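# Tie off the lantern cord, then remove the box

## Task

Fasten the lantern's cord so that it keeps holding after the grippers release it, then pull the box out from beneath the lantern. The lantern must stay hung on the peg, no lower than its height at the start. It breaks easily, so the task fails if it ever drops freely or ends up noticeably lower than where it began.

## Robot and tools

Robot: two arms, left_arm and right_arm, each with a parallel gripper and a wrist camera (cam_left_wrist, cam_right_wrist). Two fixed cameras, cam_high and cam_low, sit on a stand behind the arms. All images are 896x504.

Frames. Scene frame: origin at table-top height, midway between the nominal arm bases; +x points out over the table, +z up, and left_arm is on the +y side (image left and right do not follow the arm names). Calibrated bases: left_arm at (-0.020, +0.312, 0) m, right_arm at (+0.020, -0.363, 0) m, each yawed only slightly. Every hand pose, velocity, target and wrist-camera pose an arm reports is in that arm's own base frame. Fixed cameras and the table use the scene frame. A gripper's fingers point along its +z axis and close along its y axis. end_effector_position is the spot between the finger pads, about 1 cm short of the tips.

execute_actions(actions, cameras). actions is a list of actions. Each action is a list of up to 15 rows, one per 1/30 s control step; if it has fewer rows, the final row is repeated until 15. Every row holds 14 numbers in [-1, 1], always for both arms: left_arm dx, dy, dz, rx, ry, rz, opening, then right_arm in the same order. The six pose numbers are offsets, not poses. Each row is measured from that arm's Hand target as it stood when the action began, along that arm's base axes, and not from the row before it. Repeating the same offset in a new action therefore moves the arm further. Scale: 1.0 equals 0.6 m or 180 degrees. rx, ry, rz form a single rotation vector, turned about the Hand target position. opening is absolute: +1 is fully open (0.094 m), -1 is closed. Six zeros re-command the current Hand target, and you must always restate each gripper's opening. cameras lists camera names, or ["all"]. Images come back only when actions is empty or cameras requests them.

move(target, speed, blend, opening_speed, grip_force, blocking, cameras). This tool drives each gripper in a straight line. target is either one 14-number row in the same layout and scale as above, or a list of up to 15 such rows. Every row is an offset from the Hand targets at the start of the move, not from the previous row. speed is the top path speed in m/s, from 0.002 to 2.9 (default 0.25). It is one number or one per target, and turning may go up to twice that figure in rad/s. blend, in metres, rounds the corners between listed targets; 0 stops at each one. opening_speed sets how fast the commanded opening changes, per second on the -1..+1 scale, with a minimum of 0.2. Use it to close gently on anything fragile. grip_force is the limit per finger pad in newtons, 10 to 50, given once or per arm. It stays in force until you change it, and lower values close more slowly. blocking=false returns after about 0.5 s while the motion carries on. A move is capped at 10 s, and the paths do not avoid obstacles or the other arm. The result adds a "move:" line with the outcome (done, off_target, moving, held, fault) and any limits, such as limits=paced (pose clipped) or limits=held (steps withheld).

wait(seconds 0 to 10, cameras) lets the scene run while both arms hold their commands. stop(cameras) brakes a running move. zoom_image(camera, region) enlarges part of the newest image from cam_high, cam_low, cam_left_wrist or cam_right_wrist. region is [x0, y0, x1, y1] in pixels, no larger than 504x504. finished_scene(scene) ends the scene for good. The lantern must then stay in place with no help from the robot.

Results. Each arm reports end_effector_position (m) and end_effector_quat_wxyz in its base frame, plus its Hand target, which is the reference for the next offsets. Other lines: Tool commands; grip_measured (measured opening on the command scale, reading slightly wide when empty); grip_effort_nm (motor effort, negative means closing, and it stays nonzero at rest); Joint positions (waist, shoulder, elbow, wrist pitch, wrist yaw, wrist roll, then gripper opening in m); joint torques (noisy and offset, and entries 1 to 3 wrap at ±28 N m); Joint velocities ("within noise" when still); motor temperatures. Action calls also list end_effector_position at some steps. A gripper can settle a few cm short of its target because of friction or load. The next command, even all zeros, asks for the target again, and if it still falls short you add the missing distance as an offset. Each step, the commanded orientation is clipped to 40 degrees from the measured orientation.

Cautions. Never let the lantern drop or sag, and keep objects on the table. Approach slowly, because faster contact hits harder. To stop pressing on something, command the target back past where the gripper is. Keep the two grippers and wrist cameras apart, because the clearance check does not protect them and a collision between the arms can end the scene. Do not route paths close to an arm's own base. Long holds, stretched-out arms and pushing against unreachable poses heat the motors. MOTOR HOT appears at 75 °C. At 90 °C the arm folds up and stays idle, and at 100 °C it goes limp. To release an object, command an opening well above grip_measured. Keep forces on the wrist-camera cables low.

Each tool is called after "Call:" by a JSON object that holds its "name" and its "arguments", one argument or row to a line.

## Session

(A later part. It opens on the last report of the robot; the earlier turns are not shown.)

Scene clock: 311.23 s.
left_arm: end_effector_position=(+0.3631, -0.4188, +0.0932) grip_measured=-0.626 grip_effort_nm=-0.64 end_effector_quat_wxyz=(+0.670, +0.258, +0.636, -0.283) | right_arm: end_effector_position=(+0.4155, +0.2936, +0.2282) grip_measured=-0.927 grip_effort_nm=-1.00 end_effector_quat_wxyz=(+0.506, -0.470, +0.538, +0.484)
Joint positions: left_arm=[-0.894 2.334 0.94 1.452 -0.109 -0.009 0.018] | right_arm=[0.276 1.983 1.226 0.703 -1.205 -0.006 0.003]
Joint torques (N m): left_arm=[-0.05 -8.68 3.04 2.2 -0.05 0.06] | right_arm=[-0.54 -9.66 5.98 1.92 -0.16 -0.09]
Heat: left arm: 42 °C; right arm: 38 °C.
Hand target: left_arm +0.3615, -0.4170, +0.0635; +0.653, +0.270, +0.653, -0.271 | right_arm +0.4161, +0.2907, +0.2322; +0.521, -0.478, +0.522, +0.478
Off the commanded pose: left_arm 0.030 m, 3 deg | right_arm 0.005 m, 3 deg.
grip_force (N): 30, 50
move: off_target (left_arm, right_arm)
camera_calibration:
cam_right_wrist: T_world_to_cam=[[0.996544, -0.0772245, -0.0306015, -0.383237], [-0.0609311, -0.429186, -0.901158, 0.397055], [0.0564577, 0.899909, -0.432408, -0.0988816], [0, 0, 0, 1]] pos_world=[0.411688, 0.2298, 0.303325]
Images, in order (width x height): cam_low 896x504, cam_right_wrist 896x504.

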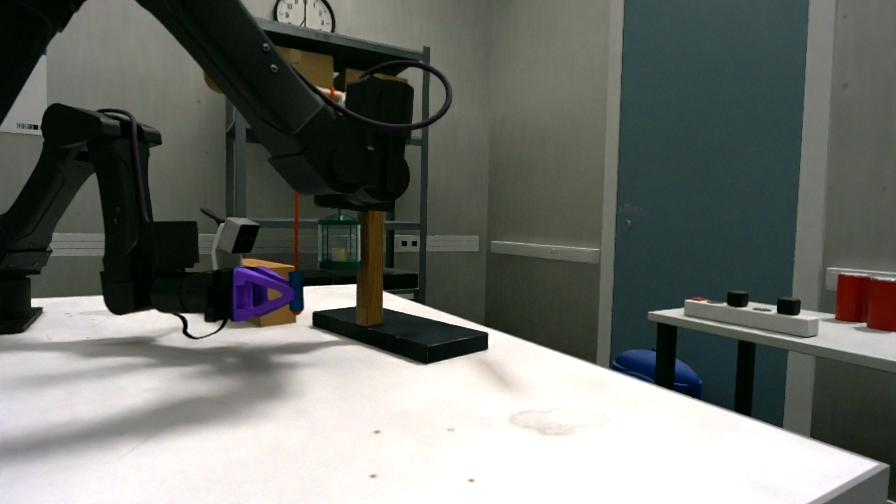

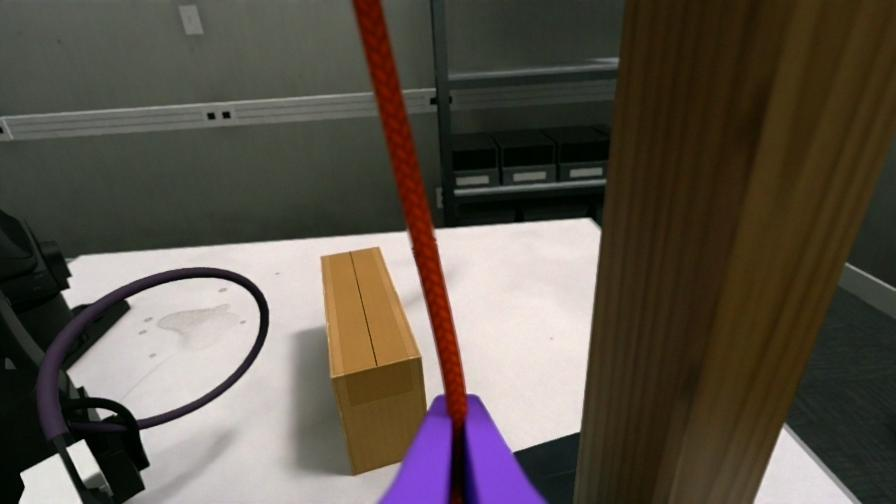

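Call:
{"name": "move", "arguments": {
  "target": [0,0,-0.01,0,0,0,-0.8,0,0,-0.03,0,0,0,-1],
  "speed": 0.02,
  "cameras": ["cam_low"]
}}

Call:
{"name": "zoom_image", "arguments": {
  "camera": "cam_low",
  "region": [290, 200, 390, 300]
}}

Call:
{"name": "move", "arguments": {
  "target": [0,0,0,0,0,0,-0.8,0,0,-0.025,0,0,0,-1],
  "speed": 0.02,
  "cameras": ["cam_low","cam_right_wrist","cam_high"]
}}

Call:
{"name": "zoom_image", "arguments": {
  "camera": "cam_low",
  "region": [290, 200, 390, 300]
}}

Scene clock: 313.87 s.
left_arm: end_effector_position=(+0.3642, -0.4202, +0.0926) grip_measured=-0.626 grip_effort_nm=-0.64 end_effector_quat_wxyz=(+0.671, +0.257, +0.635, -0.283) | right_arm: end_effector_position=(+0.4136, +0.2936, +0.2252) grip_measured=-0.927 grip_effort_nm=-1.00 end_effector_quat_wxyz=(+0.526, -0.483, +0.514, +0.475)
Joint positions: left_arm=[-0.894 2.342 0.949 1.453 -0.109 -0.009 0.018] | right_arm=[0.276 2.005 1.203 0.813 -1.214 -0.009 0.003]
Joint torques (N m): left_arm=[0.02 -7.49 2.67 2.35 -0.04 0.06] | right_arm=[-0.53 -8.5 5.29 1.56 -0.02 0.05]
Heat: left arm: 42 °C; right arm: 38 °C.
Hand target: left_arm +0.3615, -0.4170, +0.0575; +0.653, +0.270, +0.653, -0.271 | right_arm +0.4161, +0.2907, +0.2142; +0.521, -0.478, +0.522, +0.478
Off the commanded pose: left_arm 0.035 m, 3 deg | right_arm 0.012 m, 1 deg.
grip_force (N): 30, 50
move: off_target (left_arm, right_arm)
Images, in order (width x height): cam_low 896x504.

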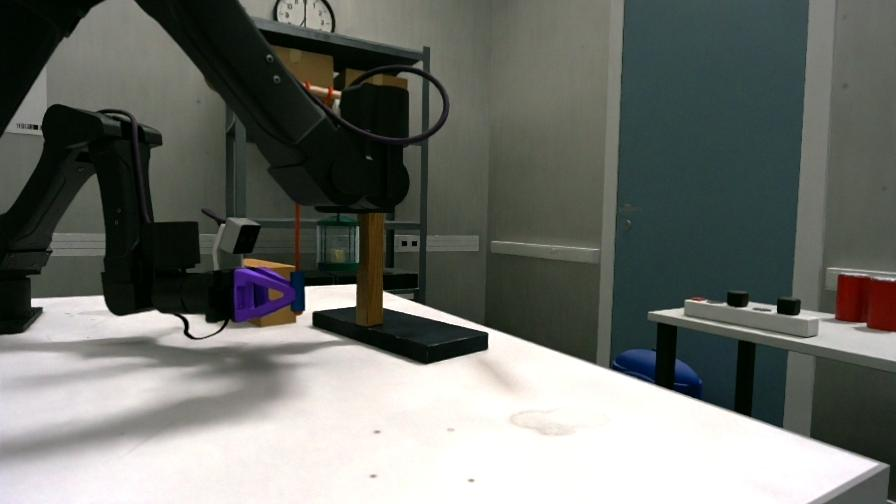

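Scaled by 5.040 from the camera's 896x504 image, which has a finer 1280x720 frame.

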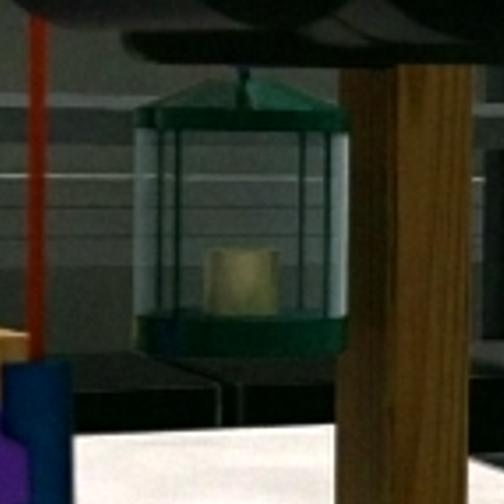

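Scene clock: 315.10 s.
left_arm: end_effector_position=(+0.3642, -0.4202, +0.0926) grip_measured=-0.626 grip_effort_nm=-0.64 end_effector_quat_wxyz=(+0.671, +0.257, +0.635, -0.283) | right_arm: end_effector_position=(+0.4123, +0.2935, +0.2234) grip_measured=-0.927 grip_effort_nm=-1.00 end_effector_quat_wxyz=(+0.541, -0.492, +0.496, +0.468)
Joint positions: left_arm=[-0.894 2.342 0.949 1.453 -0.109 -0.009 0.018] | right_arm=[0.276 2.023 1.187 0.903 -1.218 -0.007 0.003]
Joint torques (N m): left_arm=[0.03 -7.53 2.74 2.36 -0.04 0.06] | right_arm=[-0.53 -7.58 4.59 1.25 0.06 0.04]
Heat: left arm: 42 °C; right arm: 38 °C.
Hand target: left_arm +0.3615, -0.4170, +0.0575; +0.653, +0.270, +0.653, -0.271 | right_arm +0.4162, +0.2907, +0.1992; +0.521, -0.478, +0.522, +0.478
Off the commanded pose: left_arm 0.035 m, 3 deg | right_arm 0.025 m, 4 deg.
grip_force (N): 30, 50
move: off_target (left_arm, right_arm)
camera_calibration:
cam_right_wrist: T_world_to_cam=[[0.994286, -0.0652526, 0.0844866, -0.408408], [0.0515877, -0.399183, -0.915419, 0.340453], [0.0934591, 0.914546, -0.393536, -0.128958], [0, 0, 0, 1]] pos_world=[0.400563, 0.227192, 0.295412]
Images, in order (width x height): cam_high 896x504, cam_low 896x504, cam_right_wrist 896x504.

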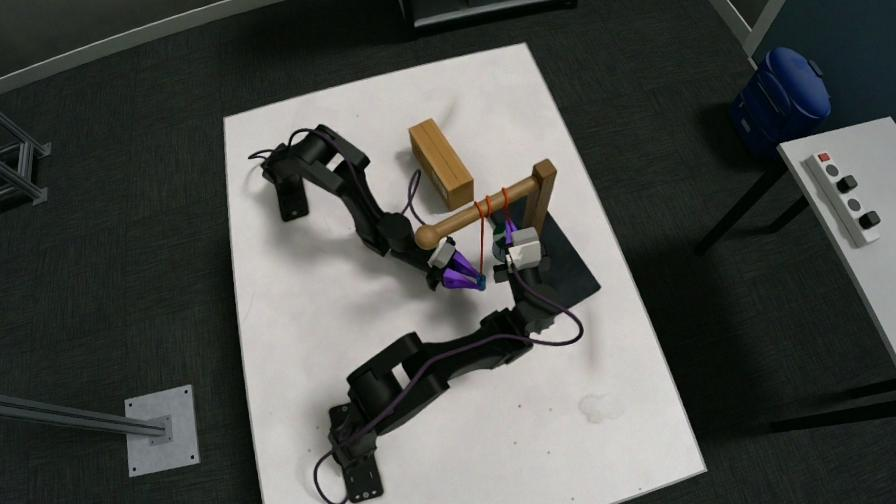

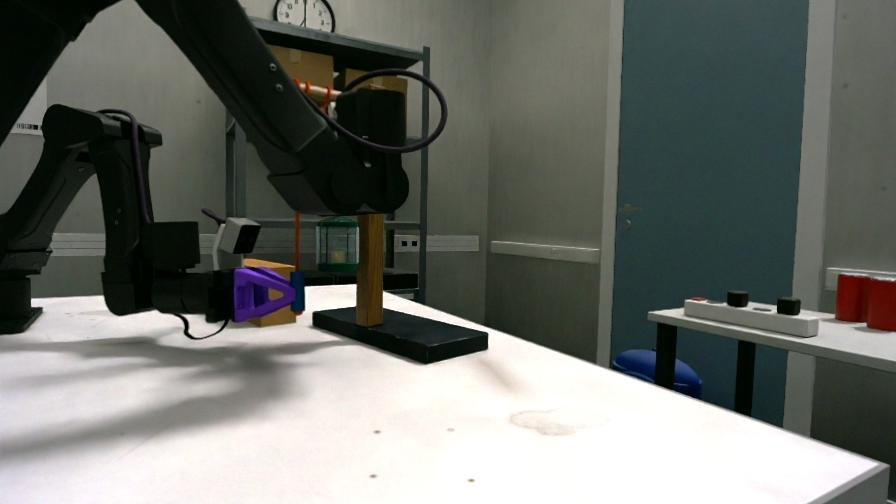

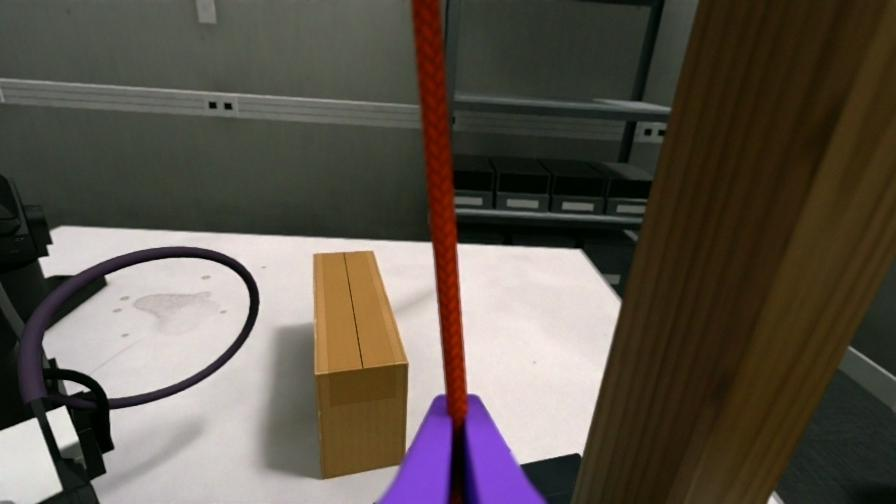

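Scaled by 5.040 from the camera's 896x504 image, which has a finer 1280x720 frame.

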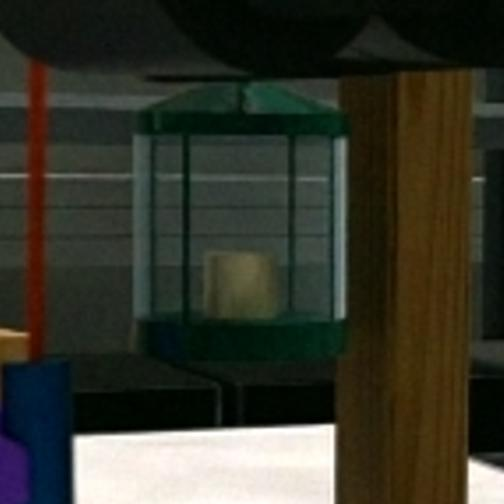

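Call:
{"name": "move", "arguments": {
  "target": [0.005,-0.005,0.06,0,0,0,-0.8,0,0,0,0,0,0,-1],
  "speed": 0.03,
  "cameras": ["cam_left_wrist","cam_low"]
}}

Call:
{"name": "zoom_image", "arguments": {
  "camera": "cam_low",
  "region": [290, 200, 390, 300]
}}

Scene clock: 317.57 s.
left_arm: end_effector_position=(+0.3651, -0.4214, +0.0937) grip_measured=-0.626 grip_effort_nm=-0.64 end_effector_quat_wxyz=(+0.661, +0.263, +0.645, -0.278) | right_arm: end_effector_position=(+0.4123, +0.2935, +0.2234) grip_measured=-0.927 grip_effort_nm=-1.00 end_effector_quat_wxyz=(+0.541, -0.492, +0.496, +0.468)
Joint positions: left_arm=[-0.894 2.311 0.949 1.391 -0.109 -0.009 0.018] | right_arm=[0.276 2.023 1.187 0.903 -1.218 -0.006 0.003]
Joint torques (N m): left_arm=[0.05 -15.97 2.95 1.77 -0.02 0.05] | right_arm=[-0.53 -7.58 4.57 1.26 0.07 0.04]
Heat: left arm: 42 °C; right arm: 37 °C.
Hand target: left_arm +0.3645, -0.4200, +0.0934; +0.653, +0.270, +0.653, -0.271 | right_arm +0.4162, +0.2907, +0.1992; +0.521, -0.478, +0.522, +0.478
Off the commanded pose: left_arm 0.002 m, 2 deg | right_arm 0.025 m, 4 deg.
grip_force (N): 30, 50
move: off_target (right_arm)
camera_calibration:
cam_left_wrist: T_world_to_cam=[[-0.711724, -0.701974, 0.0261089, -0.0388067], [-0.274589, 0.243808, -0.930139, 0.331518], [0.646568, -0.669171, -0.366278, -0.395923], [0, 0, 0, 1]] pos_world=[0.319403, -0.373008, 0.164353]
Images, in order (width x height): cam_low 896x504, cam_left_wrist 896x504.

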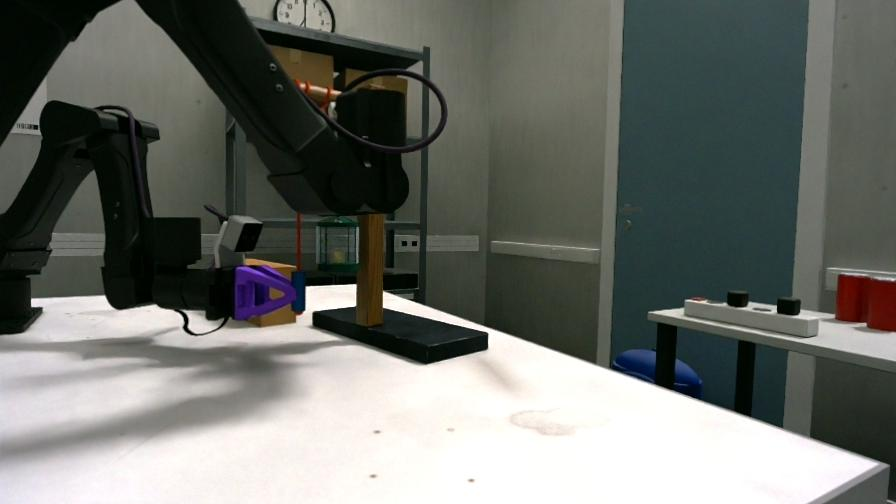

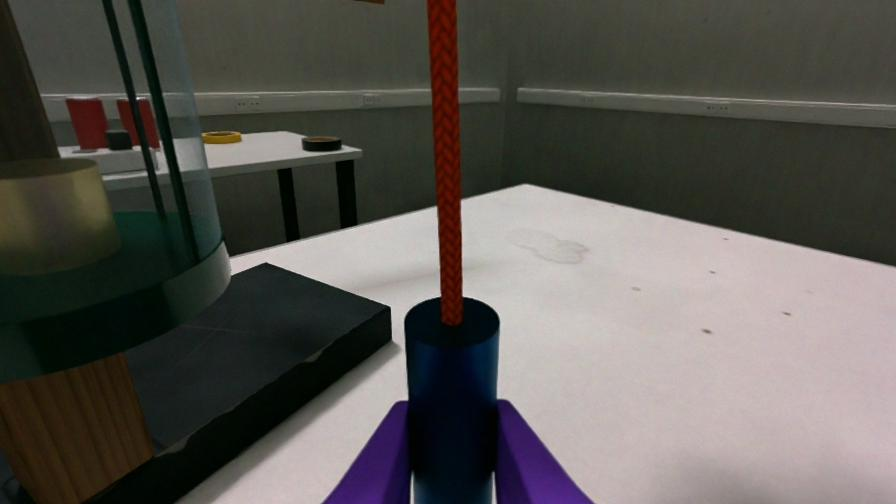

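Scaled by 5.040 from the camera's 896x504 image, which has a finer 1280x720 frame.

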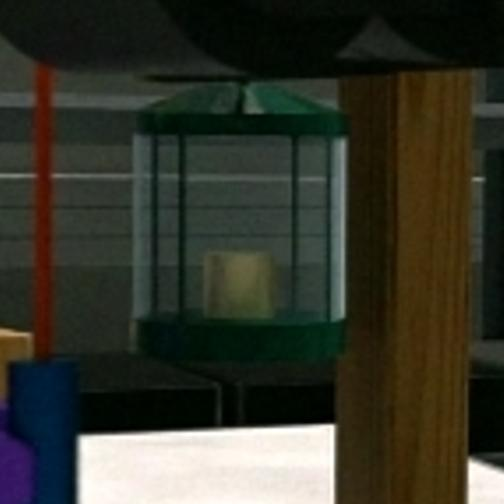

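Call:
{"name": "move", "arguments": {
  "target": [0,0,0,0,0,0,-0.25,0,0,0,0,0,0,-1],
  "opening_speed": 0.3
}}

Call:
{"name": "move", "arguments": {
  "target": [
    [-0.083,0.083,0,0,0,0,-0.25,0,0,0,0,0,0,-1],
    [-0.2,0.16,0.0,0,0,0,-0.25,0,0,0,0,0,0,-1]
  ],
  "speed": 0.08,
  "blend": 0.03,
  "cameras": ["cam_left_wrist","cam_low","cam_high"]
}}

Call:
{"name": "zoom_image", "arguments": {
  "camera": "cam_low",
  "region": [290, 200, 390, 300]
}}

Call:
{"name": "zoom_image", "arguments": {
  "camera": "cam_high",
  "region": [400, 140, 580, 300]
}}

Scene clock: 321.03 s.
left_arm: end_effector_position=(+0.3652, -0.4215, +0.0864) grip_measured=-0.251 grip_effort_nm=0.10 end_effector_quat_wxyz=(+0.652, +0.268, +0.655, -0.273) | right_arm: end_effector_position=(+0.4123, +0.2936, +0.2227) grip_measured=-0.927 grip_effort_nm=-1.00 end_effector_quat_wxyz=(+0.541, -0.492, +0.496, +0.468)
Joint positions: left_arm=[-0.894 2.311 0.949 1.361 -0.109 -0.008 0.035] | right_arm=[0.276 2.025 1.187 0.903 -1.219 -0.006 0.003]
Joint torques (N m): left_arm=[0.09 -15.99 3 2.04 -0.03 0.05] | right_arm=[-0.53 -7.73 4.6 1.26 0.08 0.05]
Heat: left arm: 42 °C; right arm: 37 °C.
Hand target: left_arm +0.3645, -0.4200, +0.0934; +0.653, +0.270, +0.653, -0.271 | right_arm +0.4162, +0.2907, +0.1992; +0.521, -0.478, +0.522, +0.478
Off the commanded pose: left_arm 0.007 m, 0 deg | right_arm 0.024 m, 4 deg.
grip_force (N): 30, 50
move: off_target (right_arm)

Scene clock: 323.60 s.
left_arm: end_effector_position=(+0.2439, -0.3217, +0.0615) grip_measured=-0.251 grip_effort_nm=0.10 end_effector_quat_wxyz=(+0.589, +0.307, +0.711, -0.232) | right_arm: end_effector_position=(+0.4123, +0.2936, +0.2227) grip_measured=-0.927 grip_effort_nm=-1.00 end_effector_quat_wxyz=(+0.541, -0.492, +0.496, +0.468)
Joint positions: left_arm=[-1.034 1.975 0.313 1.456 -0.246 -0.018 0.035] | right_arm=[0.276 2.025 1.187 0.903 -1.219 -0.006 0.003]
Joint torques (N m): left_arm=[-0.55 -10.65 1.59 3.35 -0.13 -0.1] | right_arm=[-0.54 -7.75 4.63 1.26 0.07 0.05]
Heat: left arm: 43 °C; right arm: 37 °C.
Hand target: left_arm +0.2445, -0.3239, +0.0934; +0.653, +0.270, +0.653, -0.271 | right_arm +0.4162, +0.2907, +0.1992; +0.521, -0.478, +0.522, +0.478
Off the commanded pose: left_arm 0.032 m, 12 deg | right_arm 0.024 m, 4 deg.
joint sent to its limit (left arm) — joint 4 (wrist pitch), upper limit. The joint targets are off in orientation, not in position.
grip_force (N): 30, 50
move: off_target (left_arm, right_arm)
camera_calibration:
cam_left_wrist: T_world_to_cam=[[-0.712398, -0.70157, -0.0170014, -0.0513107], [-0.389235, 0.415169, -0.822272, 0.320439], [0.583939, -0.579167, -0.568841, -0.205977], [0, 0, 0, 1]] pos_world=[0.208451, -0.288329, 0.145447]
Images, in order (width x height): cam_high 896x504, cam_low 896x504, cam_left_wrist 896x504.

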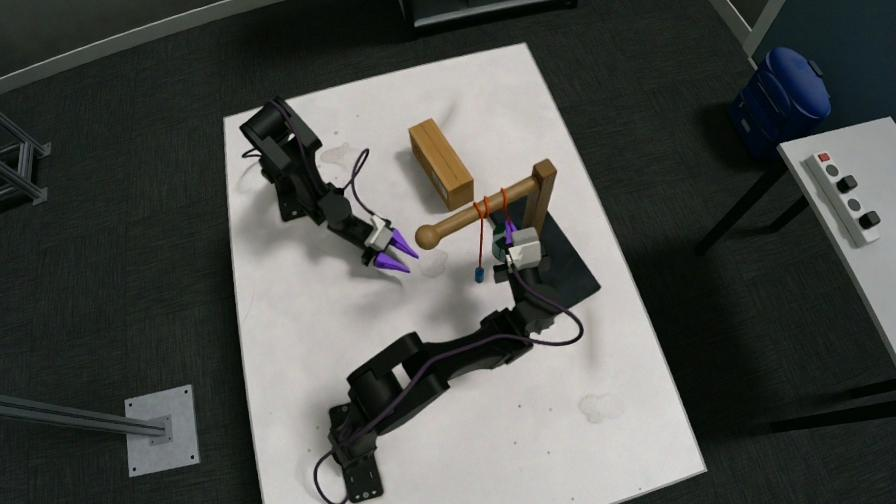

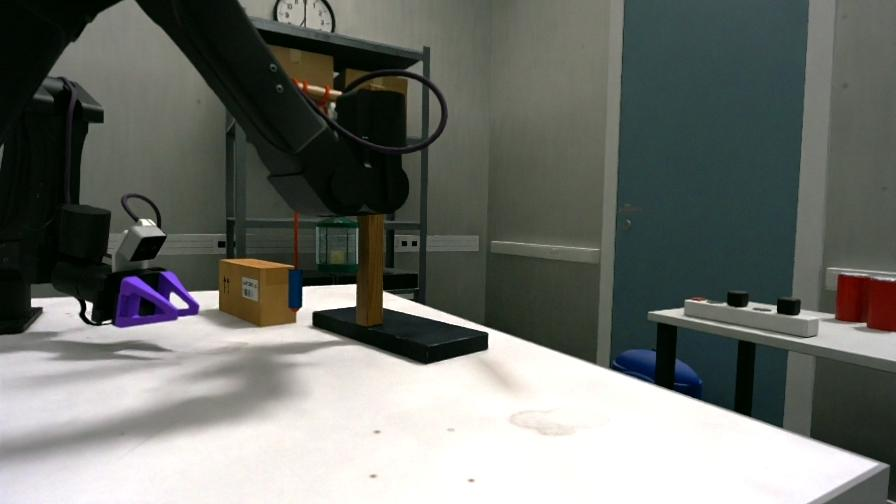

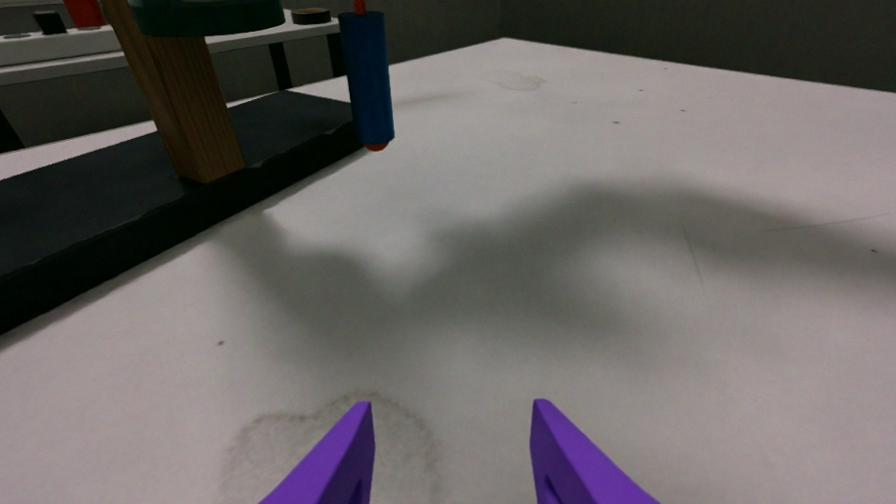

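Scaled by 5.040 from the camera's 896x504 image, which has a finer 1280x720 frame.

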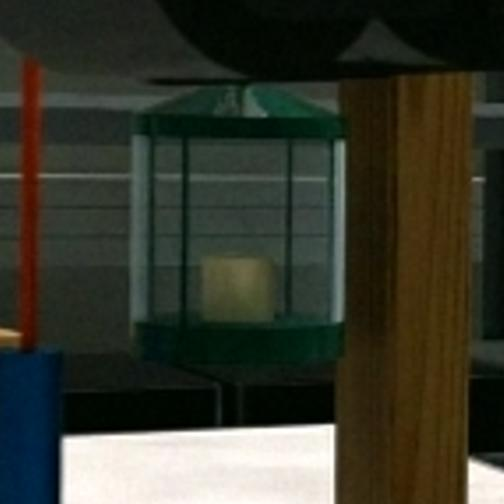

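Scaled by 2.800 from the camera's 896x504 image, which has a finer 1280x720 frame.

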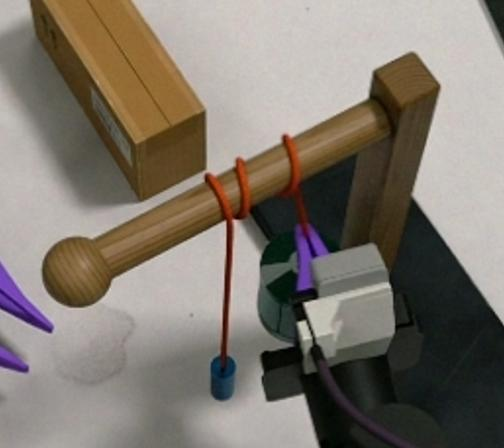

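Call:
{"name": "move", "arguments": {
  "target": [0,0,0,0,0,0,-0.25,0,0.004,0.03,0,0,0,-1],
  "speed": 0.03
}}

Call:
{"name": "move", "arguments": {
  "target": [0,0,0,0,0,0,-0.25,0,0,0,0,0,0,-0.45],
  "opening_speed": 0.25,
  "cameras": ["cam_right_wrist","cam_low"]
}}

Call:
{"name": "zoom_image", "arguments": {
  "camera": "cam_low",
  "region": [290, 200, 390, 300]
}}

Scene clock: 325.50 s.
left_arm: end_effector_position=(+0.2441, -0.3215, +0.0615) grip_measured=-0.251 grip_effort_nm=0.10 end_effector_quat_wxyz=(+0.589, +0.307, +0.711, -0.231) | right_arm: end_effector_position=(+0.4123, +0.2936, +0.2218) grip_measured=-0.927 grip_effort_nm=-1.00 end_effector_quat_wxyz=(+0.536, -0.489, +0.501, +0.472)
Joint positions: left_arm=[-1.034 1.975 0.313 1.456 -0.247 -0.018 0.035] | right_arm=[0.276 2.025 1.187 0.896 -1.219 0.004 0.003]
Joint torques (N m): left_arm=[-0.54 -10.61 1.59 3.35 -0.19 -0.08] | right_arm=[-0.14 -9.99 6.64 0.91 0.13 0.04]
Motor temperatures (°C): left_arm=[23 32 28 44 25 26 27] | right_arm=[27 37 33 36 24 25 24]
Heat: left arm: 44 °C; right arm: 37 °C.
Hand target: left_arm +0.2445, -0.3239, +0.0934; +0.653, +0.270, +0.653, -0.271 | right_arm +0.4162, +0.2931, +0.2172; +0.521, -0.478, +0.522, +0.478
Off the commanded pose: left_arm 0.032 m, 12 deg | right_arm 0.006 m, 3 deg.
joint sent to its limit (left arm) — joint 4 (wrist pitch), upper limit. The joint targets are off in orientation, not in position.
grip_force (N): 30, 50
move: off_target (left_arm, right_arm)

Scene clock: 327.90 s.
left_arm: end_effector_position=(+0.2441, -0.3215, +0.0615) grip_measured=-0.251 grip_effort_nm=0.09 end_effector_quat_wxyz=(+0.589, +0.307, +0.711, -0.231) | right_arm: end_effector_position=(+0.4125, +0.2936, +0.2129) grip_measured=-0.451 grip_effort_nm=0.10 end_effector_quat_wxyz=(+0.515, -0.478, +0.522, +0.483)
Joint positions: left_arm=[-1.034 1.975 0.313 1.456 -0.247 -0.018 0.035] | right_arm=[0.276 2.025 1.187 0.829 -1.219 0.004 0.026]
Joint torques (N m): left_arm=[-0.54 -10.63 1.62 3.36 -0.21 -0.09] | right_arm=[-0.12 -10.19 6.94 1.36 0.09 -0.09]
Heat: left arm: 45 °C; right arm: 37 °C.
Hand target: left_arm +0.2445, -0.3239, +0.0934; +0.653, +0.270, +0.653, -0.271 | right_arm +0.4162, +0.2931, +0.2172; +0.521, -0.478, +0.522, +0.478
Off the commanded pose: left_arm 0.032 m, 12 deg | right_arm 0.006 m, 1 deg.
joint sent to its limit (left arm) — joint 4 (wrist pitch), upper limit. The joint targets are off in orientation, not in position.
grip_force (N): 30, 50
move: off_target (left_arm)
camera_calibration:
cam_right_wrist: T_world_to_cam=[[0.997981, -0.0634421, 0.0030792, -0.392537], [-0.023709, -0.417054, -0.908572, 0.365847], [0.058926, 0.906665, -0.417716, -0.111534], [0, 0, 0, 1]] pos_world=[0.40699, 0.228798, 0.287017]
Images, in order (width x height): cam_low 896x504, cam_right_wrist 896x504.

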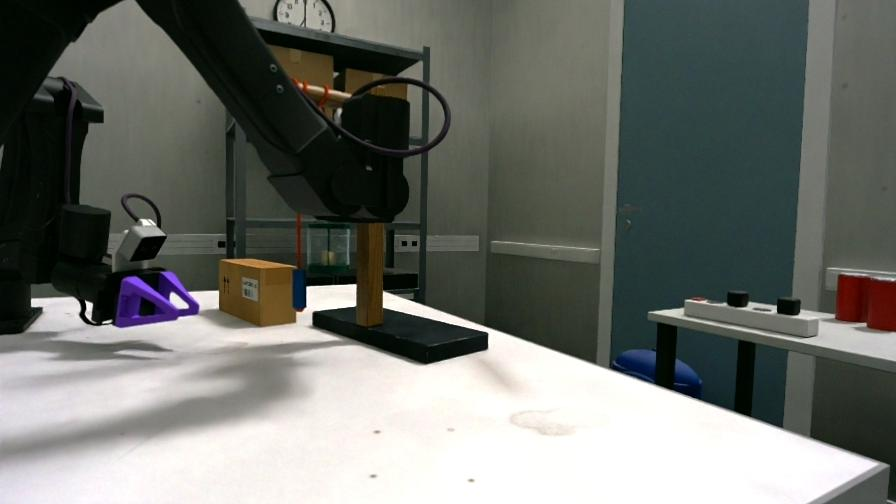

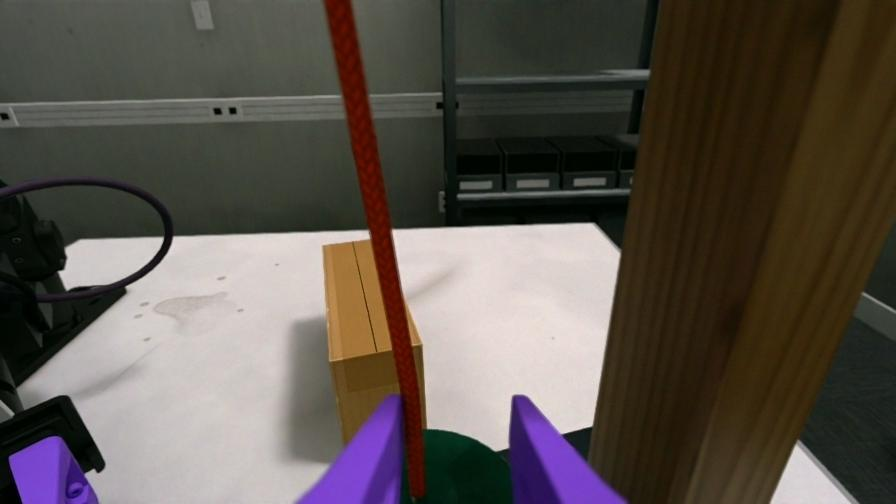

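Scaled by 5.040 from the camera's 896x504 image, which has a finer 1280x720 frame.

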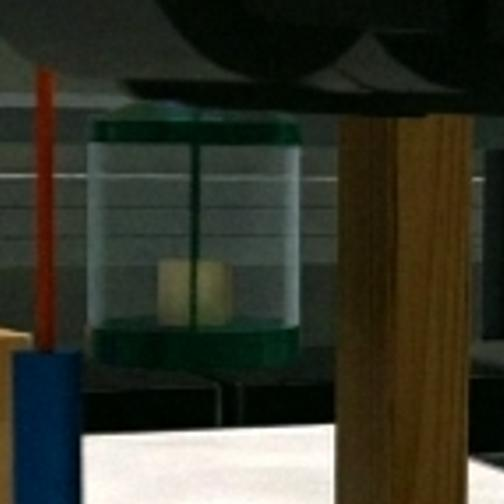

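Call:
{"name": "move", "arguments": {
  "target": [
    [0,0,0,0,0,0,-0.25,-0.013,0,0,0,0,0,-0.4],
    [0,0,0,0,0,0,-0.25,-0.04,-0.3,0.01,0,0,0,-0.4]
  ],
  "speed": [0.02,0.06],
  "cameras": ["cam_right_wrist","cam_low","cam_high"]
}}

Call:
{"name": "zoom_image", "arguments": {
  "camera": "cam_low",
  "region": [270, 60, 430, 300]
}}

Scene clock: 332.93 s.
left_arm: end_effector_position=(+0.2441, -0.3215, +0.0615) grip_measured=-0.251 grip_effort_nm=0.10 end_effector_quat_wxyz=(+0.589, +0.307, +0.711, -0.231) | right_arm: end_effector_position=(+0.3990, +0.1136, +0.2128) grip_measured=-0.401 grip_effort_nm=0.10 end_effector_quat_wxyz=(+0.536, -0.438, +0.556, +0.461)
Joint positions: left_arm=[-1.034 1.975 0.313 1.456 -0.247 -0.018 0.035] | right_arm=[-0.175 1.877 0.981 0.846 -1.552 -0.007 0.028]
Joint torques (N m): left_arm=[-0.58 -10.59 1.61 3.34 -0.2 -0.09] | right_arm=[-0.17 -11.02 4.79 1.34 -0.15 -0.11]
Heat: left arm: 46 °C; right arm: 37 °C.
Hand target: left_arm +0.2445, -0.3239, +0.0934; +0.653, +0.270, +0.653, -0.271 | right_arm +0.3922, +0.1131, +0.2231; +0.521, -0.478, +0.522, +0.478
Off the commanded pose: left_arm 0.032 m, 12 deg | right_arm 0.012 m, 7 deg.
joint sent to its limit (left arm) — joint 4 (wrist pitch), upper limit. The joint targets are off in orientation, not in position.
joint sent to its limit (right arm) — joint 5 (wrist yaw), lower limit. The joint targets are off in orientation, not in position.
grip_force (N): 30, 50
move: off_target (left_arm, right_arm)
camera_calibration:
cam_right_wrist: T_world_to_cam=[[0.983319, -0.179612, -0.028678, -0.364633], [-0.100343, -0.404183, -0.909158, 0.319531], [0.151705, 0.89687, -0.415463, 0.0160295], [0, 0, 0, 1]] pos_world=[0.388181, 0.0492801, 0.286707]
Images, in order (width x height): cam_high 896x504, cam_low 896x504, cam_right_wrist 896x504.

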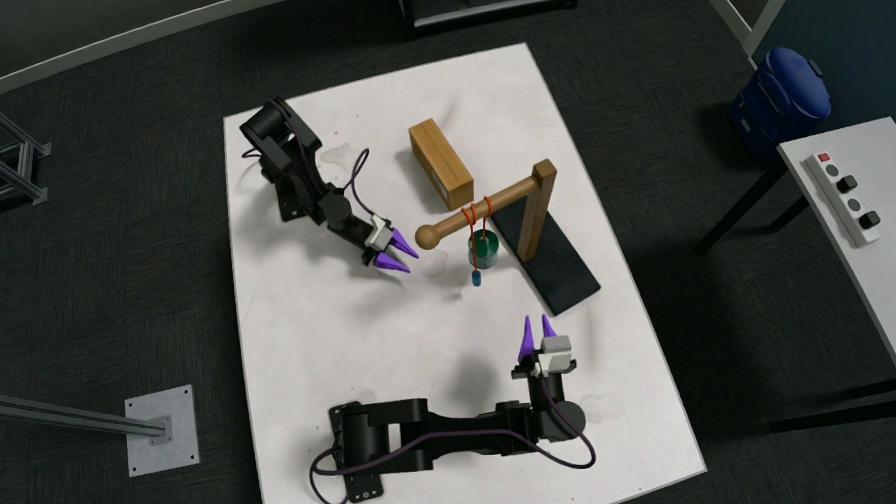

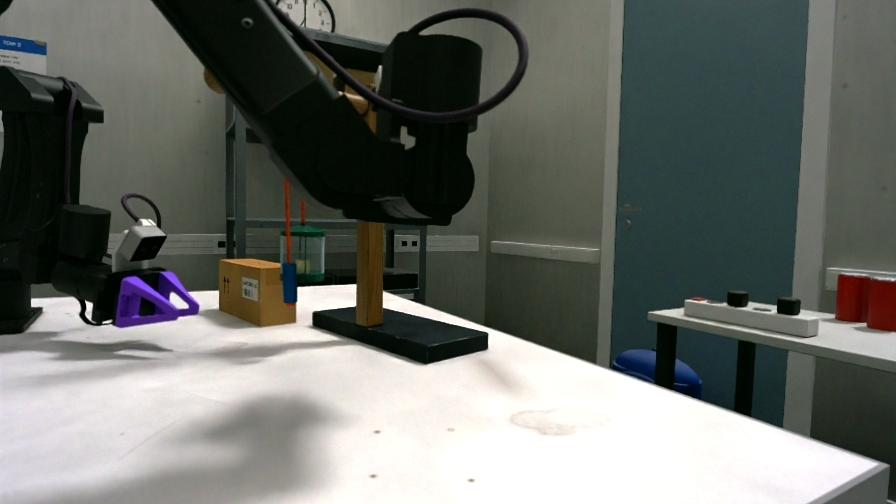

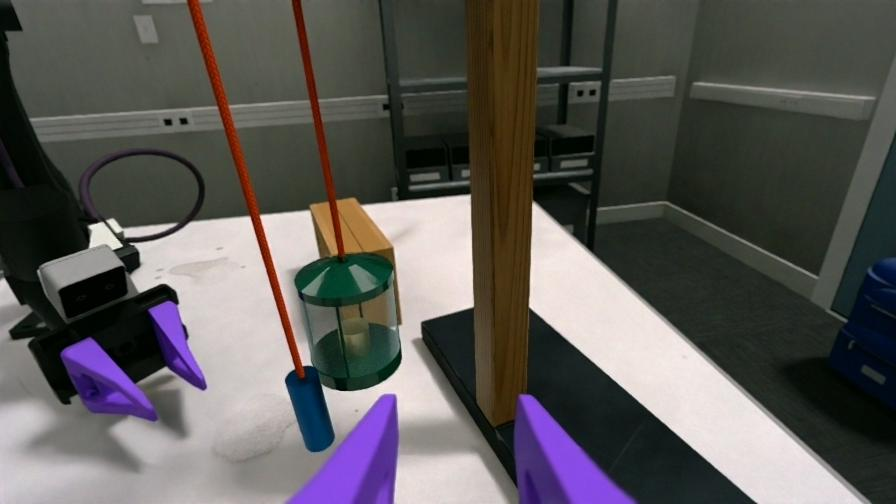

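Scaled by 2.100 from the camera's 896x504 image, which has a finer 1280x720 frame.

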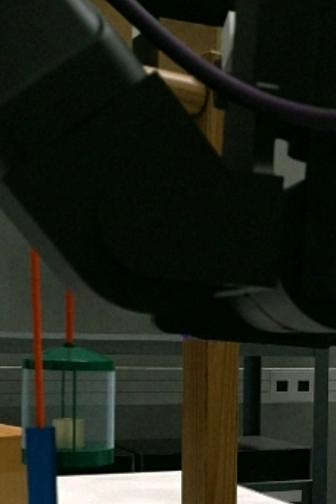

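Call:
{"name": "wait", "arguments": {
  "seconds": 1.5,
  "cameras": ["cam_right_wrist","cam_low","cam_high"]
}}

Call:
{"name": "zoom_image", "arguments": {
  "camera": "cam_low",
  "region": [260, 200, 360, 300]
}}

Call:
{"name": "zoom_image", "arguments": {
  "camera": "cam_high",
  "region": [410, 150, 560, 300]
}}

Scene clock: 335.57 s.
left_arm: end_effector_position=(+0.2441, -0.3215, +0.0615) grip_measured=-0.251 grip_effort_nm=0.09 end_effector_quat_wxyz=(+0.589, +0.307, +0.711, -0.231) | right_arm: end_effector_position=(+0.3990, +0.1136, +0.2129) grip_measured=-0.401 grip_effort_nm=0.10 end_effector_quat_wxyz=(+0.536, -0.438, +0.556, +0.461)
Joint positions: left_arm=[-1.034 1.975 0.313 1.456 -0.247 -0.018 0.035] | right_arm=[-0.175 1.877 0.981 0.847 -1.552 -0.007 0.028]
Joint torques (N m): left_arm=[-0.55 -10.62 1.62 3.35 -0.2 -0.09] | right_arm=[-0.17 -11.03 4.81 1.34 -0.14 -0.11]
Heat: left arm: 47 °C; right arm: 37 °C.
Hand target: left_arm +0.2445, -0.3239, +0.0934; +0.653, +0.270, +0.653, -0.271 | right_arm +0.3922, +0.1131, +0.2232; +0.521, -0.478, +0.522, +0.478
Tool commands: left_gripper/opening=-0.25 right_gripper/opening=-0.4
Off the commanded pose: left_arm 0.032 m, 12 deg | right_arm 0.012 m, 7 deg.
grip_force (N): 30, 50
wait: 1.50 s; at rest from the start
camera_calibration:
cam_right_wrist: T_world_to_cam=[[0.983345, -0.179652, -0.0275362, -0.364867], [-0.0993339, -0.404359, -0.90919, 0.319239], [0.152203, 0.896783, -0.41547, 0.0158991], [0, 0, 0, 1]] pos_world=[0.388081, 0.0492802, 0.286807]
Images, in order (width x height): cam_high 896x504, cam_low 896x504, cam_right_wrist 896x504.

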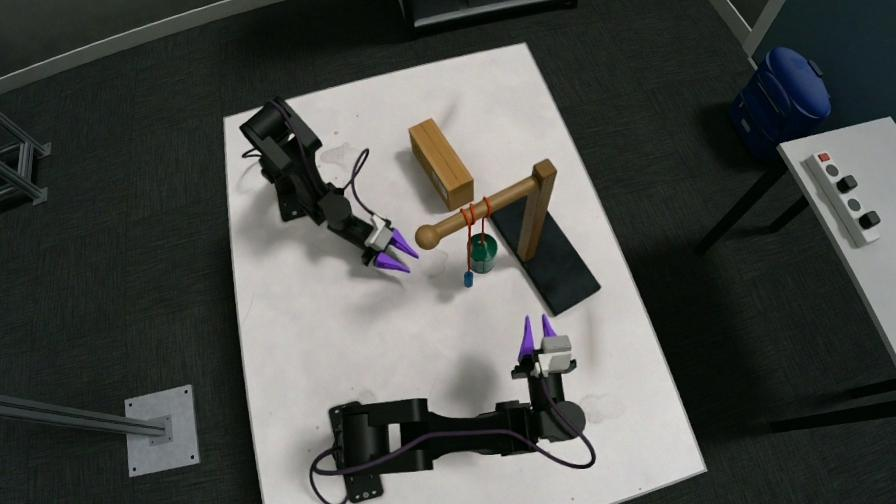

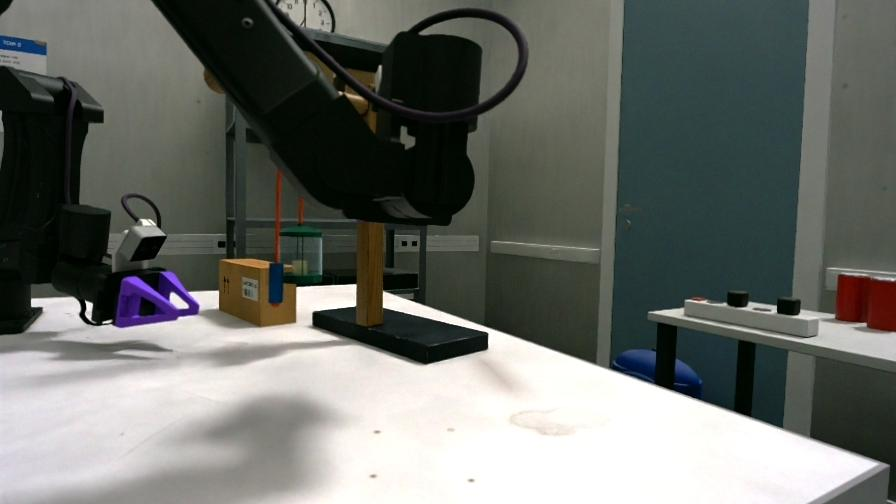

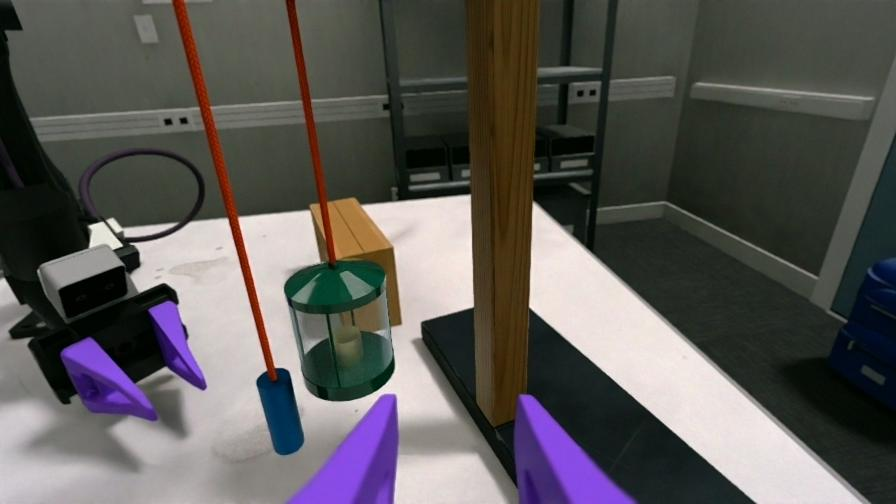

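Scaled by 5.040 from the camera's 896x504 image, which has a finer 1280x720 frame.

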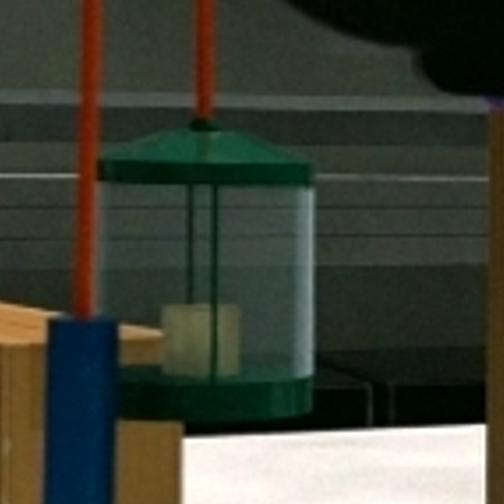

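Scaled by 3.360 from the camera's 896x504 image, which has a finer 1280x720 frame.

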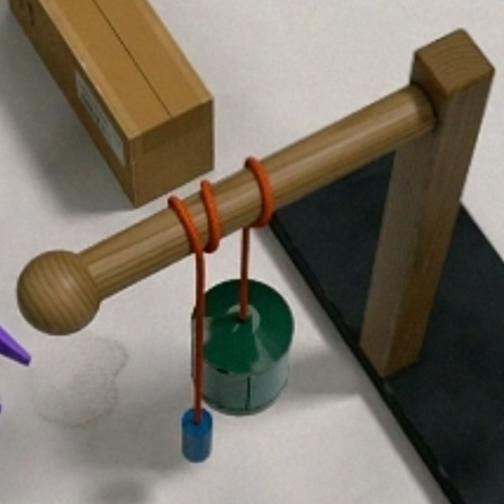

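Call:
{"name": "wait", "arguments": {
  "seconds": 0.2,
  "cameras": ["cam_right_wrist","cam_low","cam_high"]
}}

Call:
{"name": "zoom_image", "arguments": {
  "camera": "cam_high",
  "region": [410, 150, 560, 300]
}}

Call:
{"name": "zoom_image", "arguments": {
  "camera": "cam_low",
  "region": [260, 200, 360, 300]
}}

Scene clock: 336.83 s.
left_arm: end_effector_position=(+0.2441, -0.3215, +0.0615) grip_measured=-0.251 grip_effort_nm=0.09 end_effector_quat_wxyz=(+0.589, +0.307, +0.711, -0.231) | right_arm: end_effector_position=(+0.3990, +0.1136, +0.2129) grip_measured=-0.401 grip_effort_nm=0.10 end_effector_quat_wxyz=(+0.536, -0.438, +0.556, +0.461)
Joint positions: left_arm=[-1.034 1.975 0.313 1.456 -0.247 -0.018 0.035] | right_arm=[-0.175 1.877 0.981 0.847 -1.552 -0.007 0.028]
Joint torques (N m): left_arm=[-0.54 -10.61 1.55 3.35 -0.2 -0.08] | right_arm=[-0.17 -11.06 4.81 1.35 -0.14 -0.12]
Heat: left arm: 47 °C; right arm: 37 °C.
Hand target: left_arm +0.2445, -0.3239, +0.0934; +0.653, +0.270, +0.653, -0.271 | right_arm +0.3922, +0.1131, +0.2232; +0.521, -0.478, +0.522, +0.478
Tool commands: left_gripper/opening=-0.25 right_gripper/opening=-0.4
Off the commanded pose: left_arm 0.032 m, 12 deg | right_arm 0.012 m, 7 deg.
grip_force (N): 30, 50
wait: 0.20 s; at rest from the start
camera_calibration:
cam_right_wrist: T_world_to_cam=[[0.983345, -0.179652, -0.0275362, -0.364867], [-0.0993339, -0.404359, -0.90919, 0.319239], [0.152203, 0.896783, -0.41547, 0.0158991], [0, 0, 0, 1]] pos_world=[0.388081, 0.0492802, 0.286807]
Images, in order (width x height): cam_high 896x504, cam_low 896x504, cam_right_wrist 896x504.

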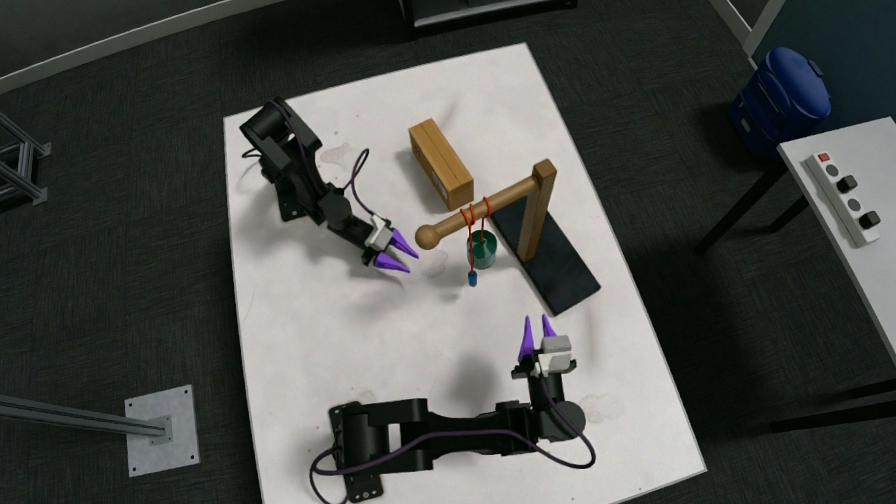

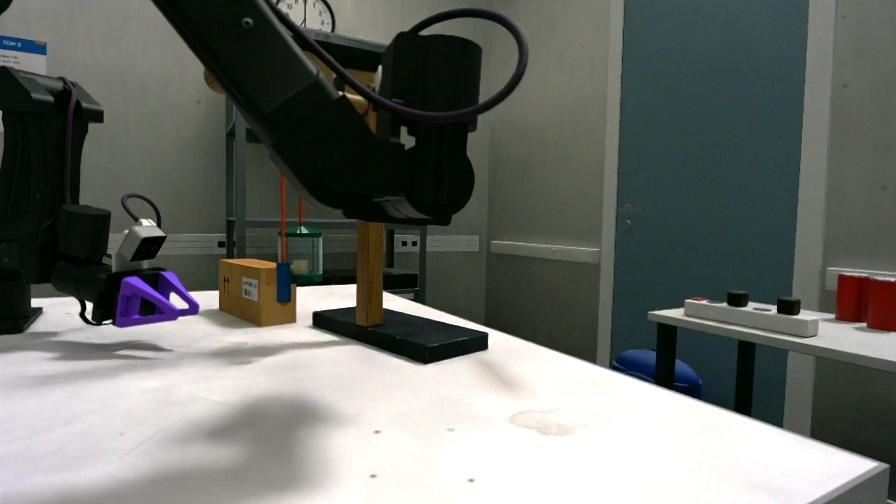

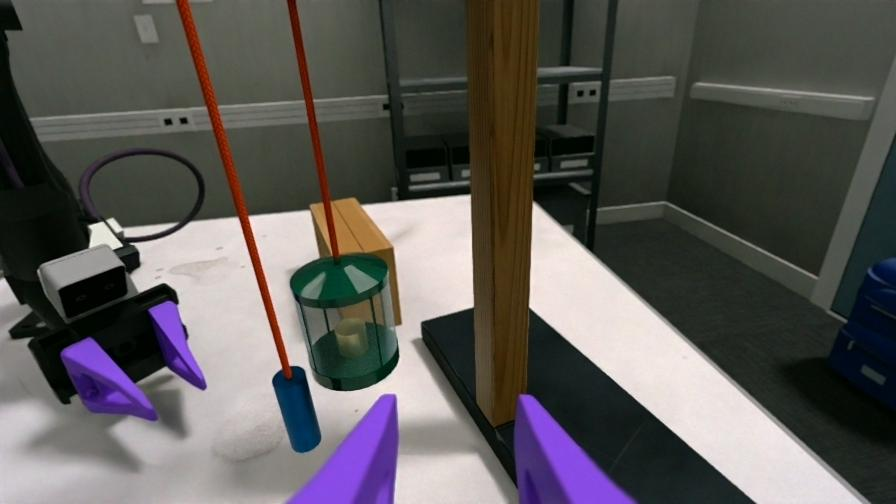

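Scaled by 3.360 from the camera's 896x504 image, which has a finer 1280x720 frame.

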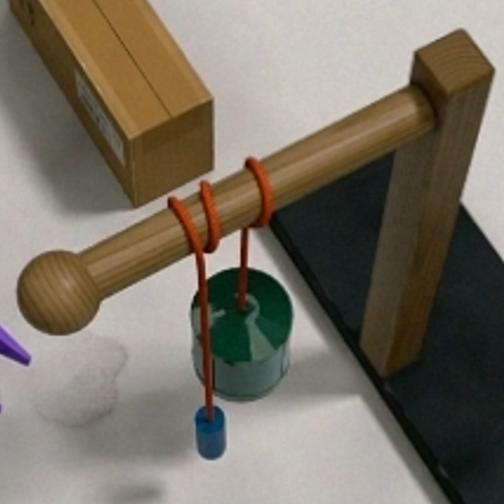

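Scaled by 5.040 from the camera's 896x504 image, which has a finer 1280x720 frame.

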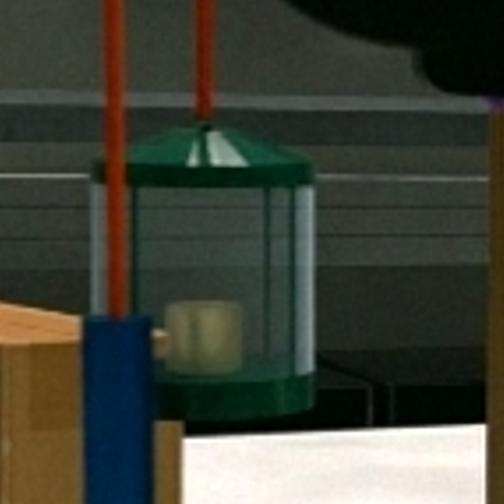

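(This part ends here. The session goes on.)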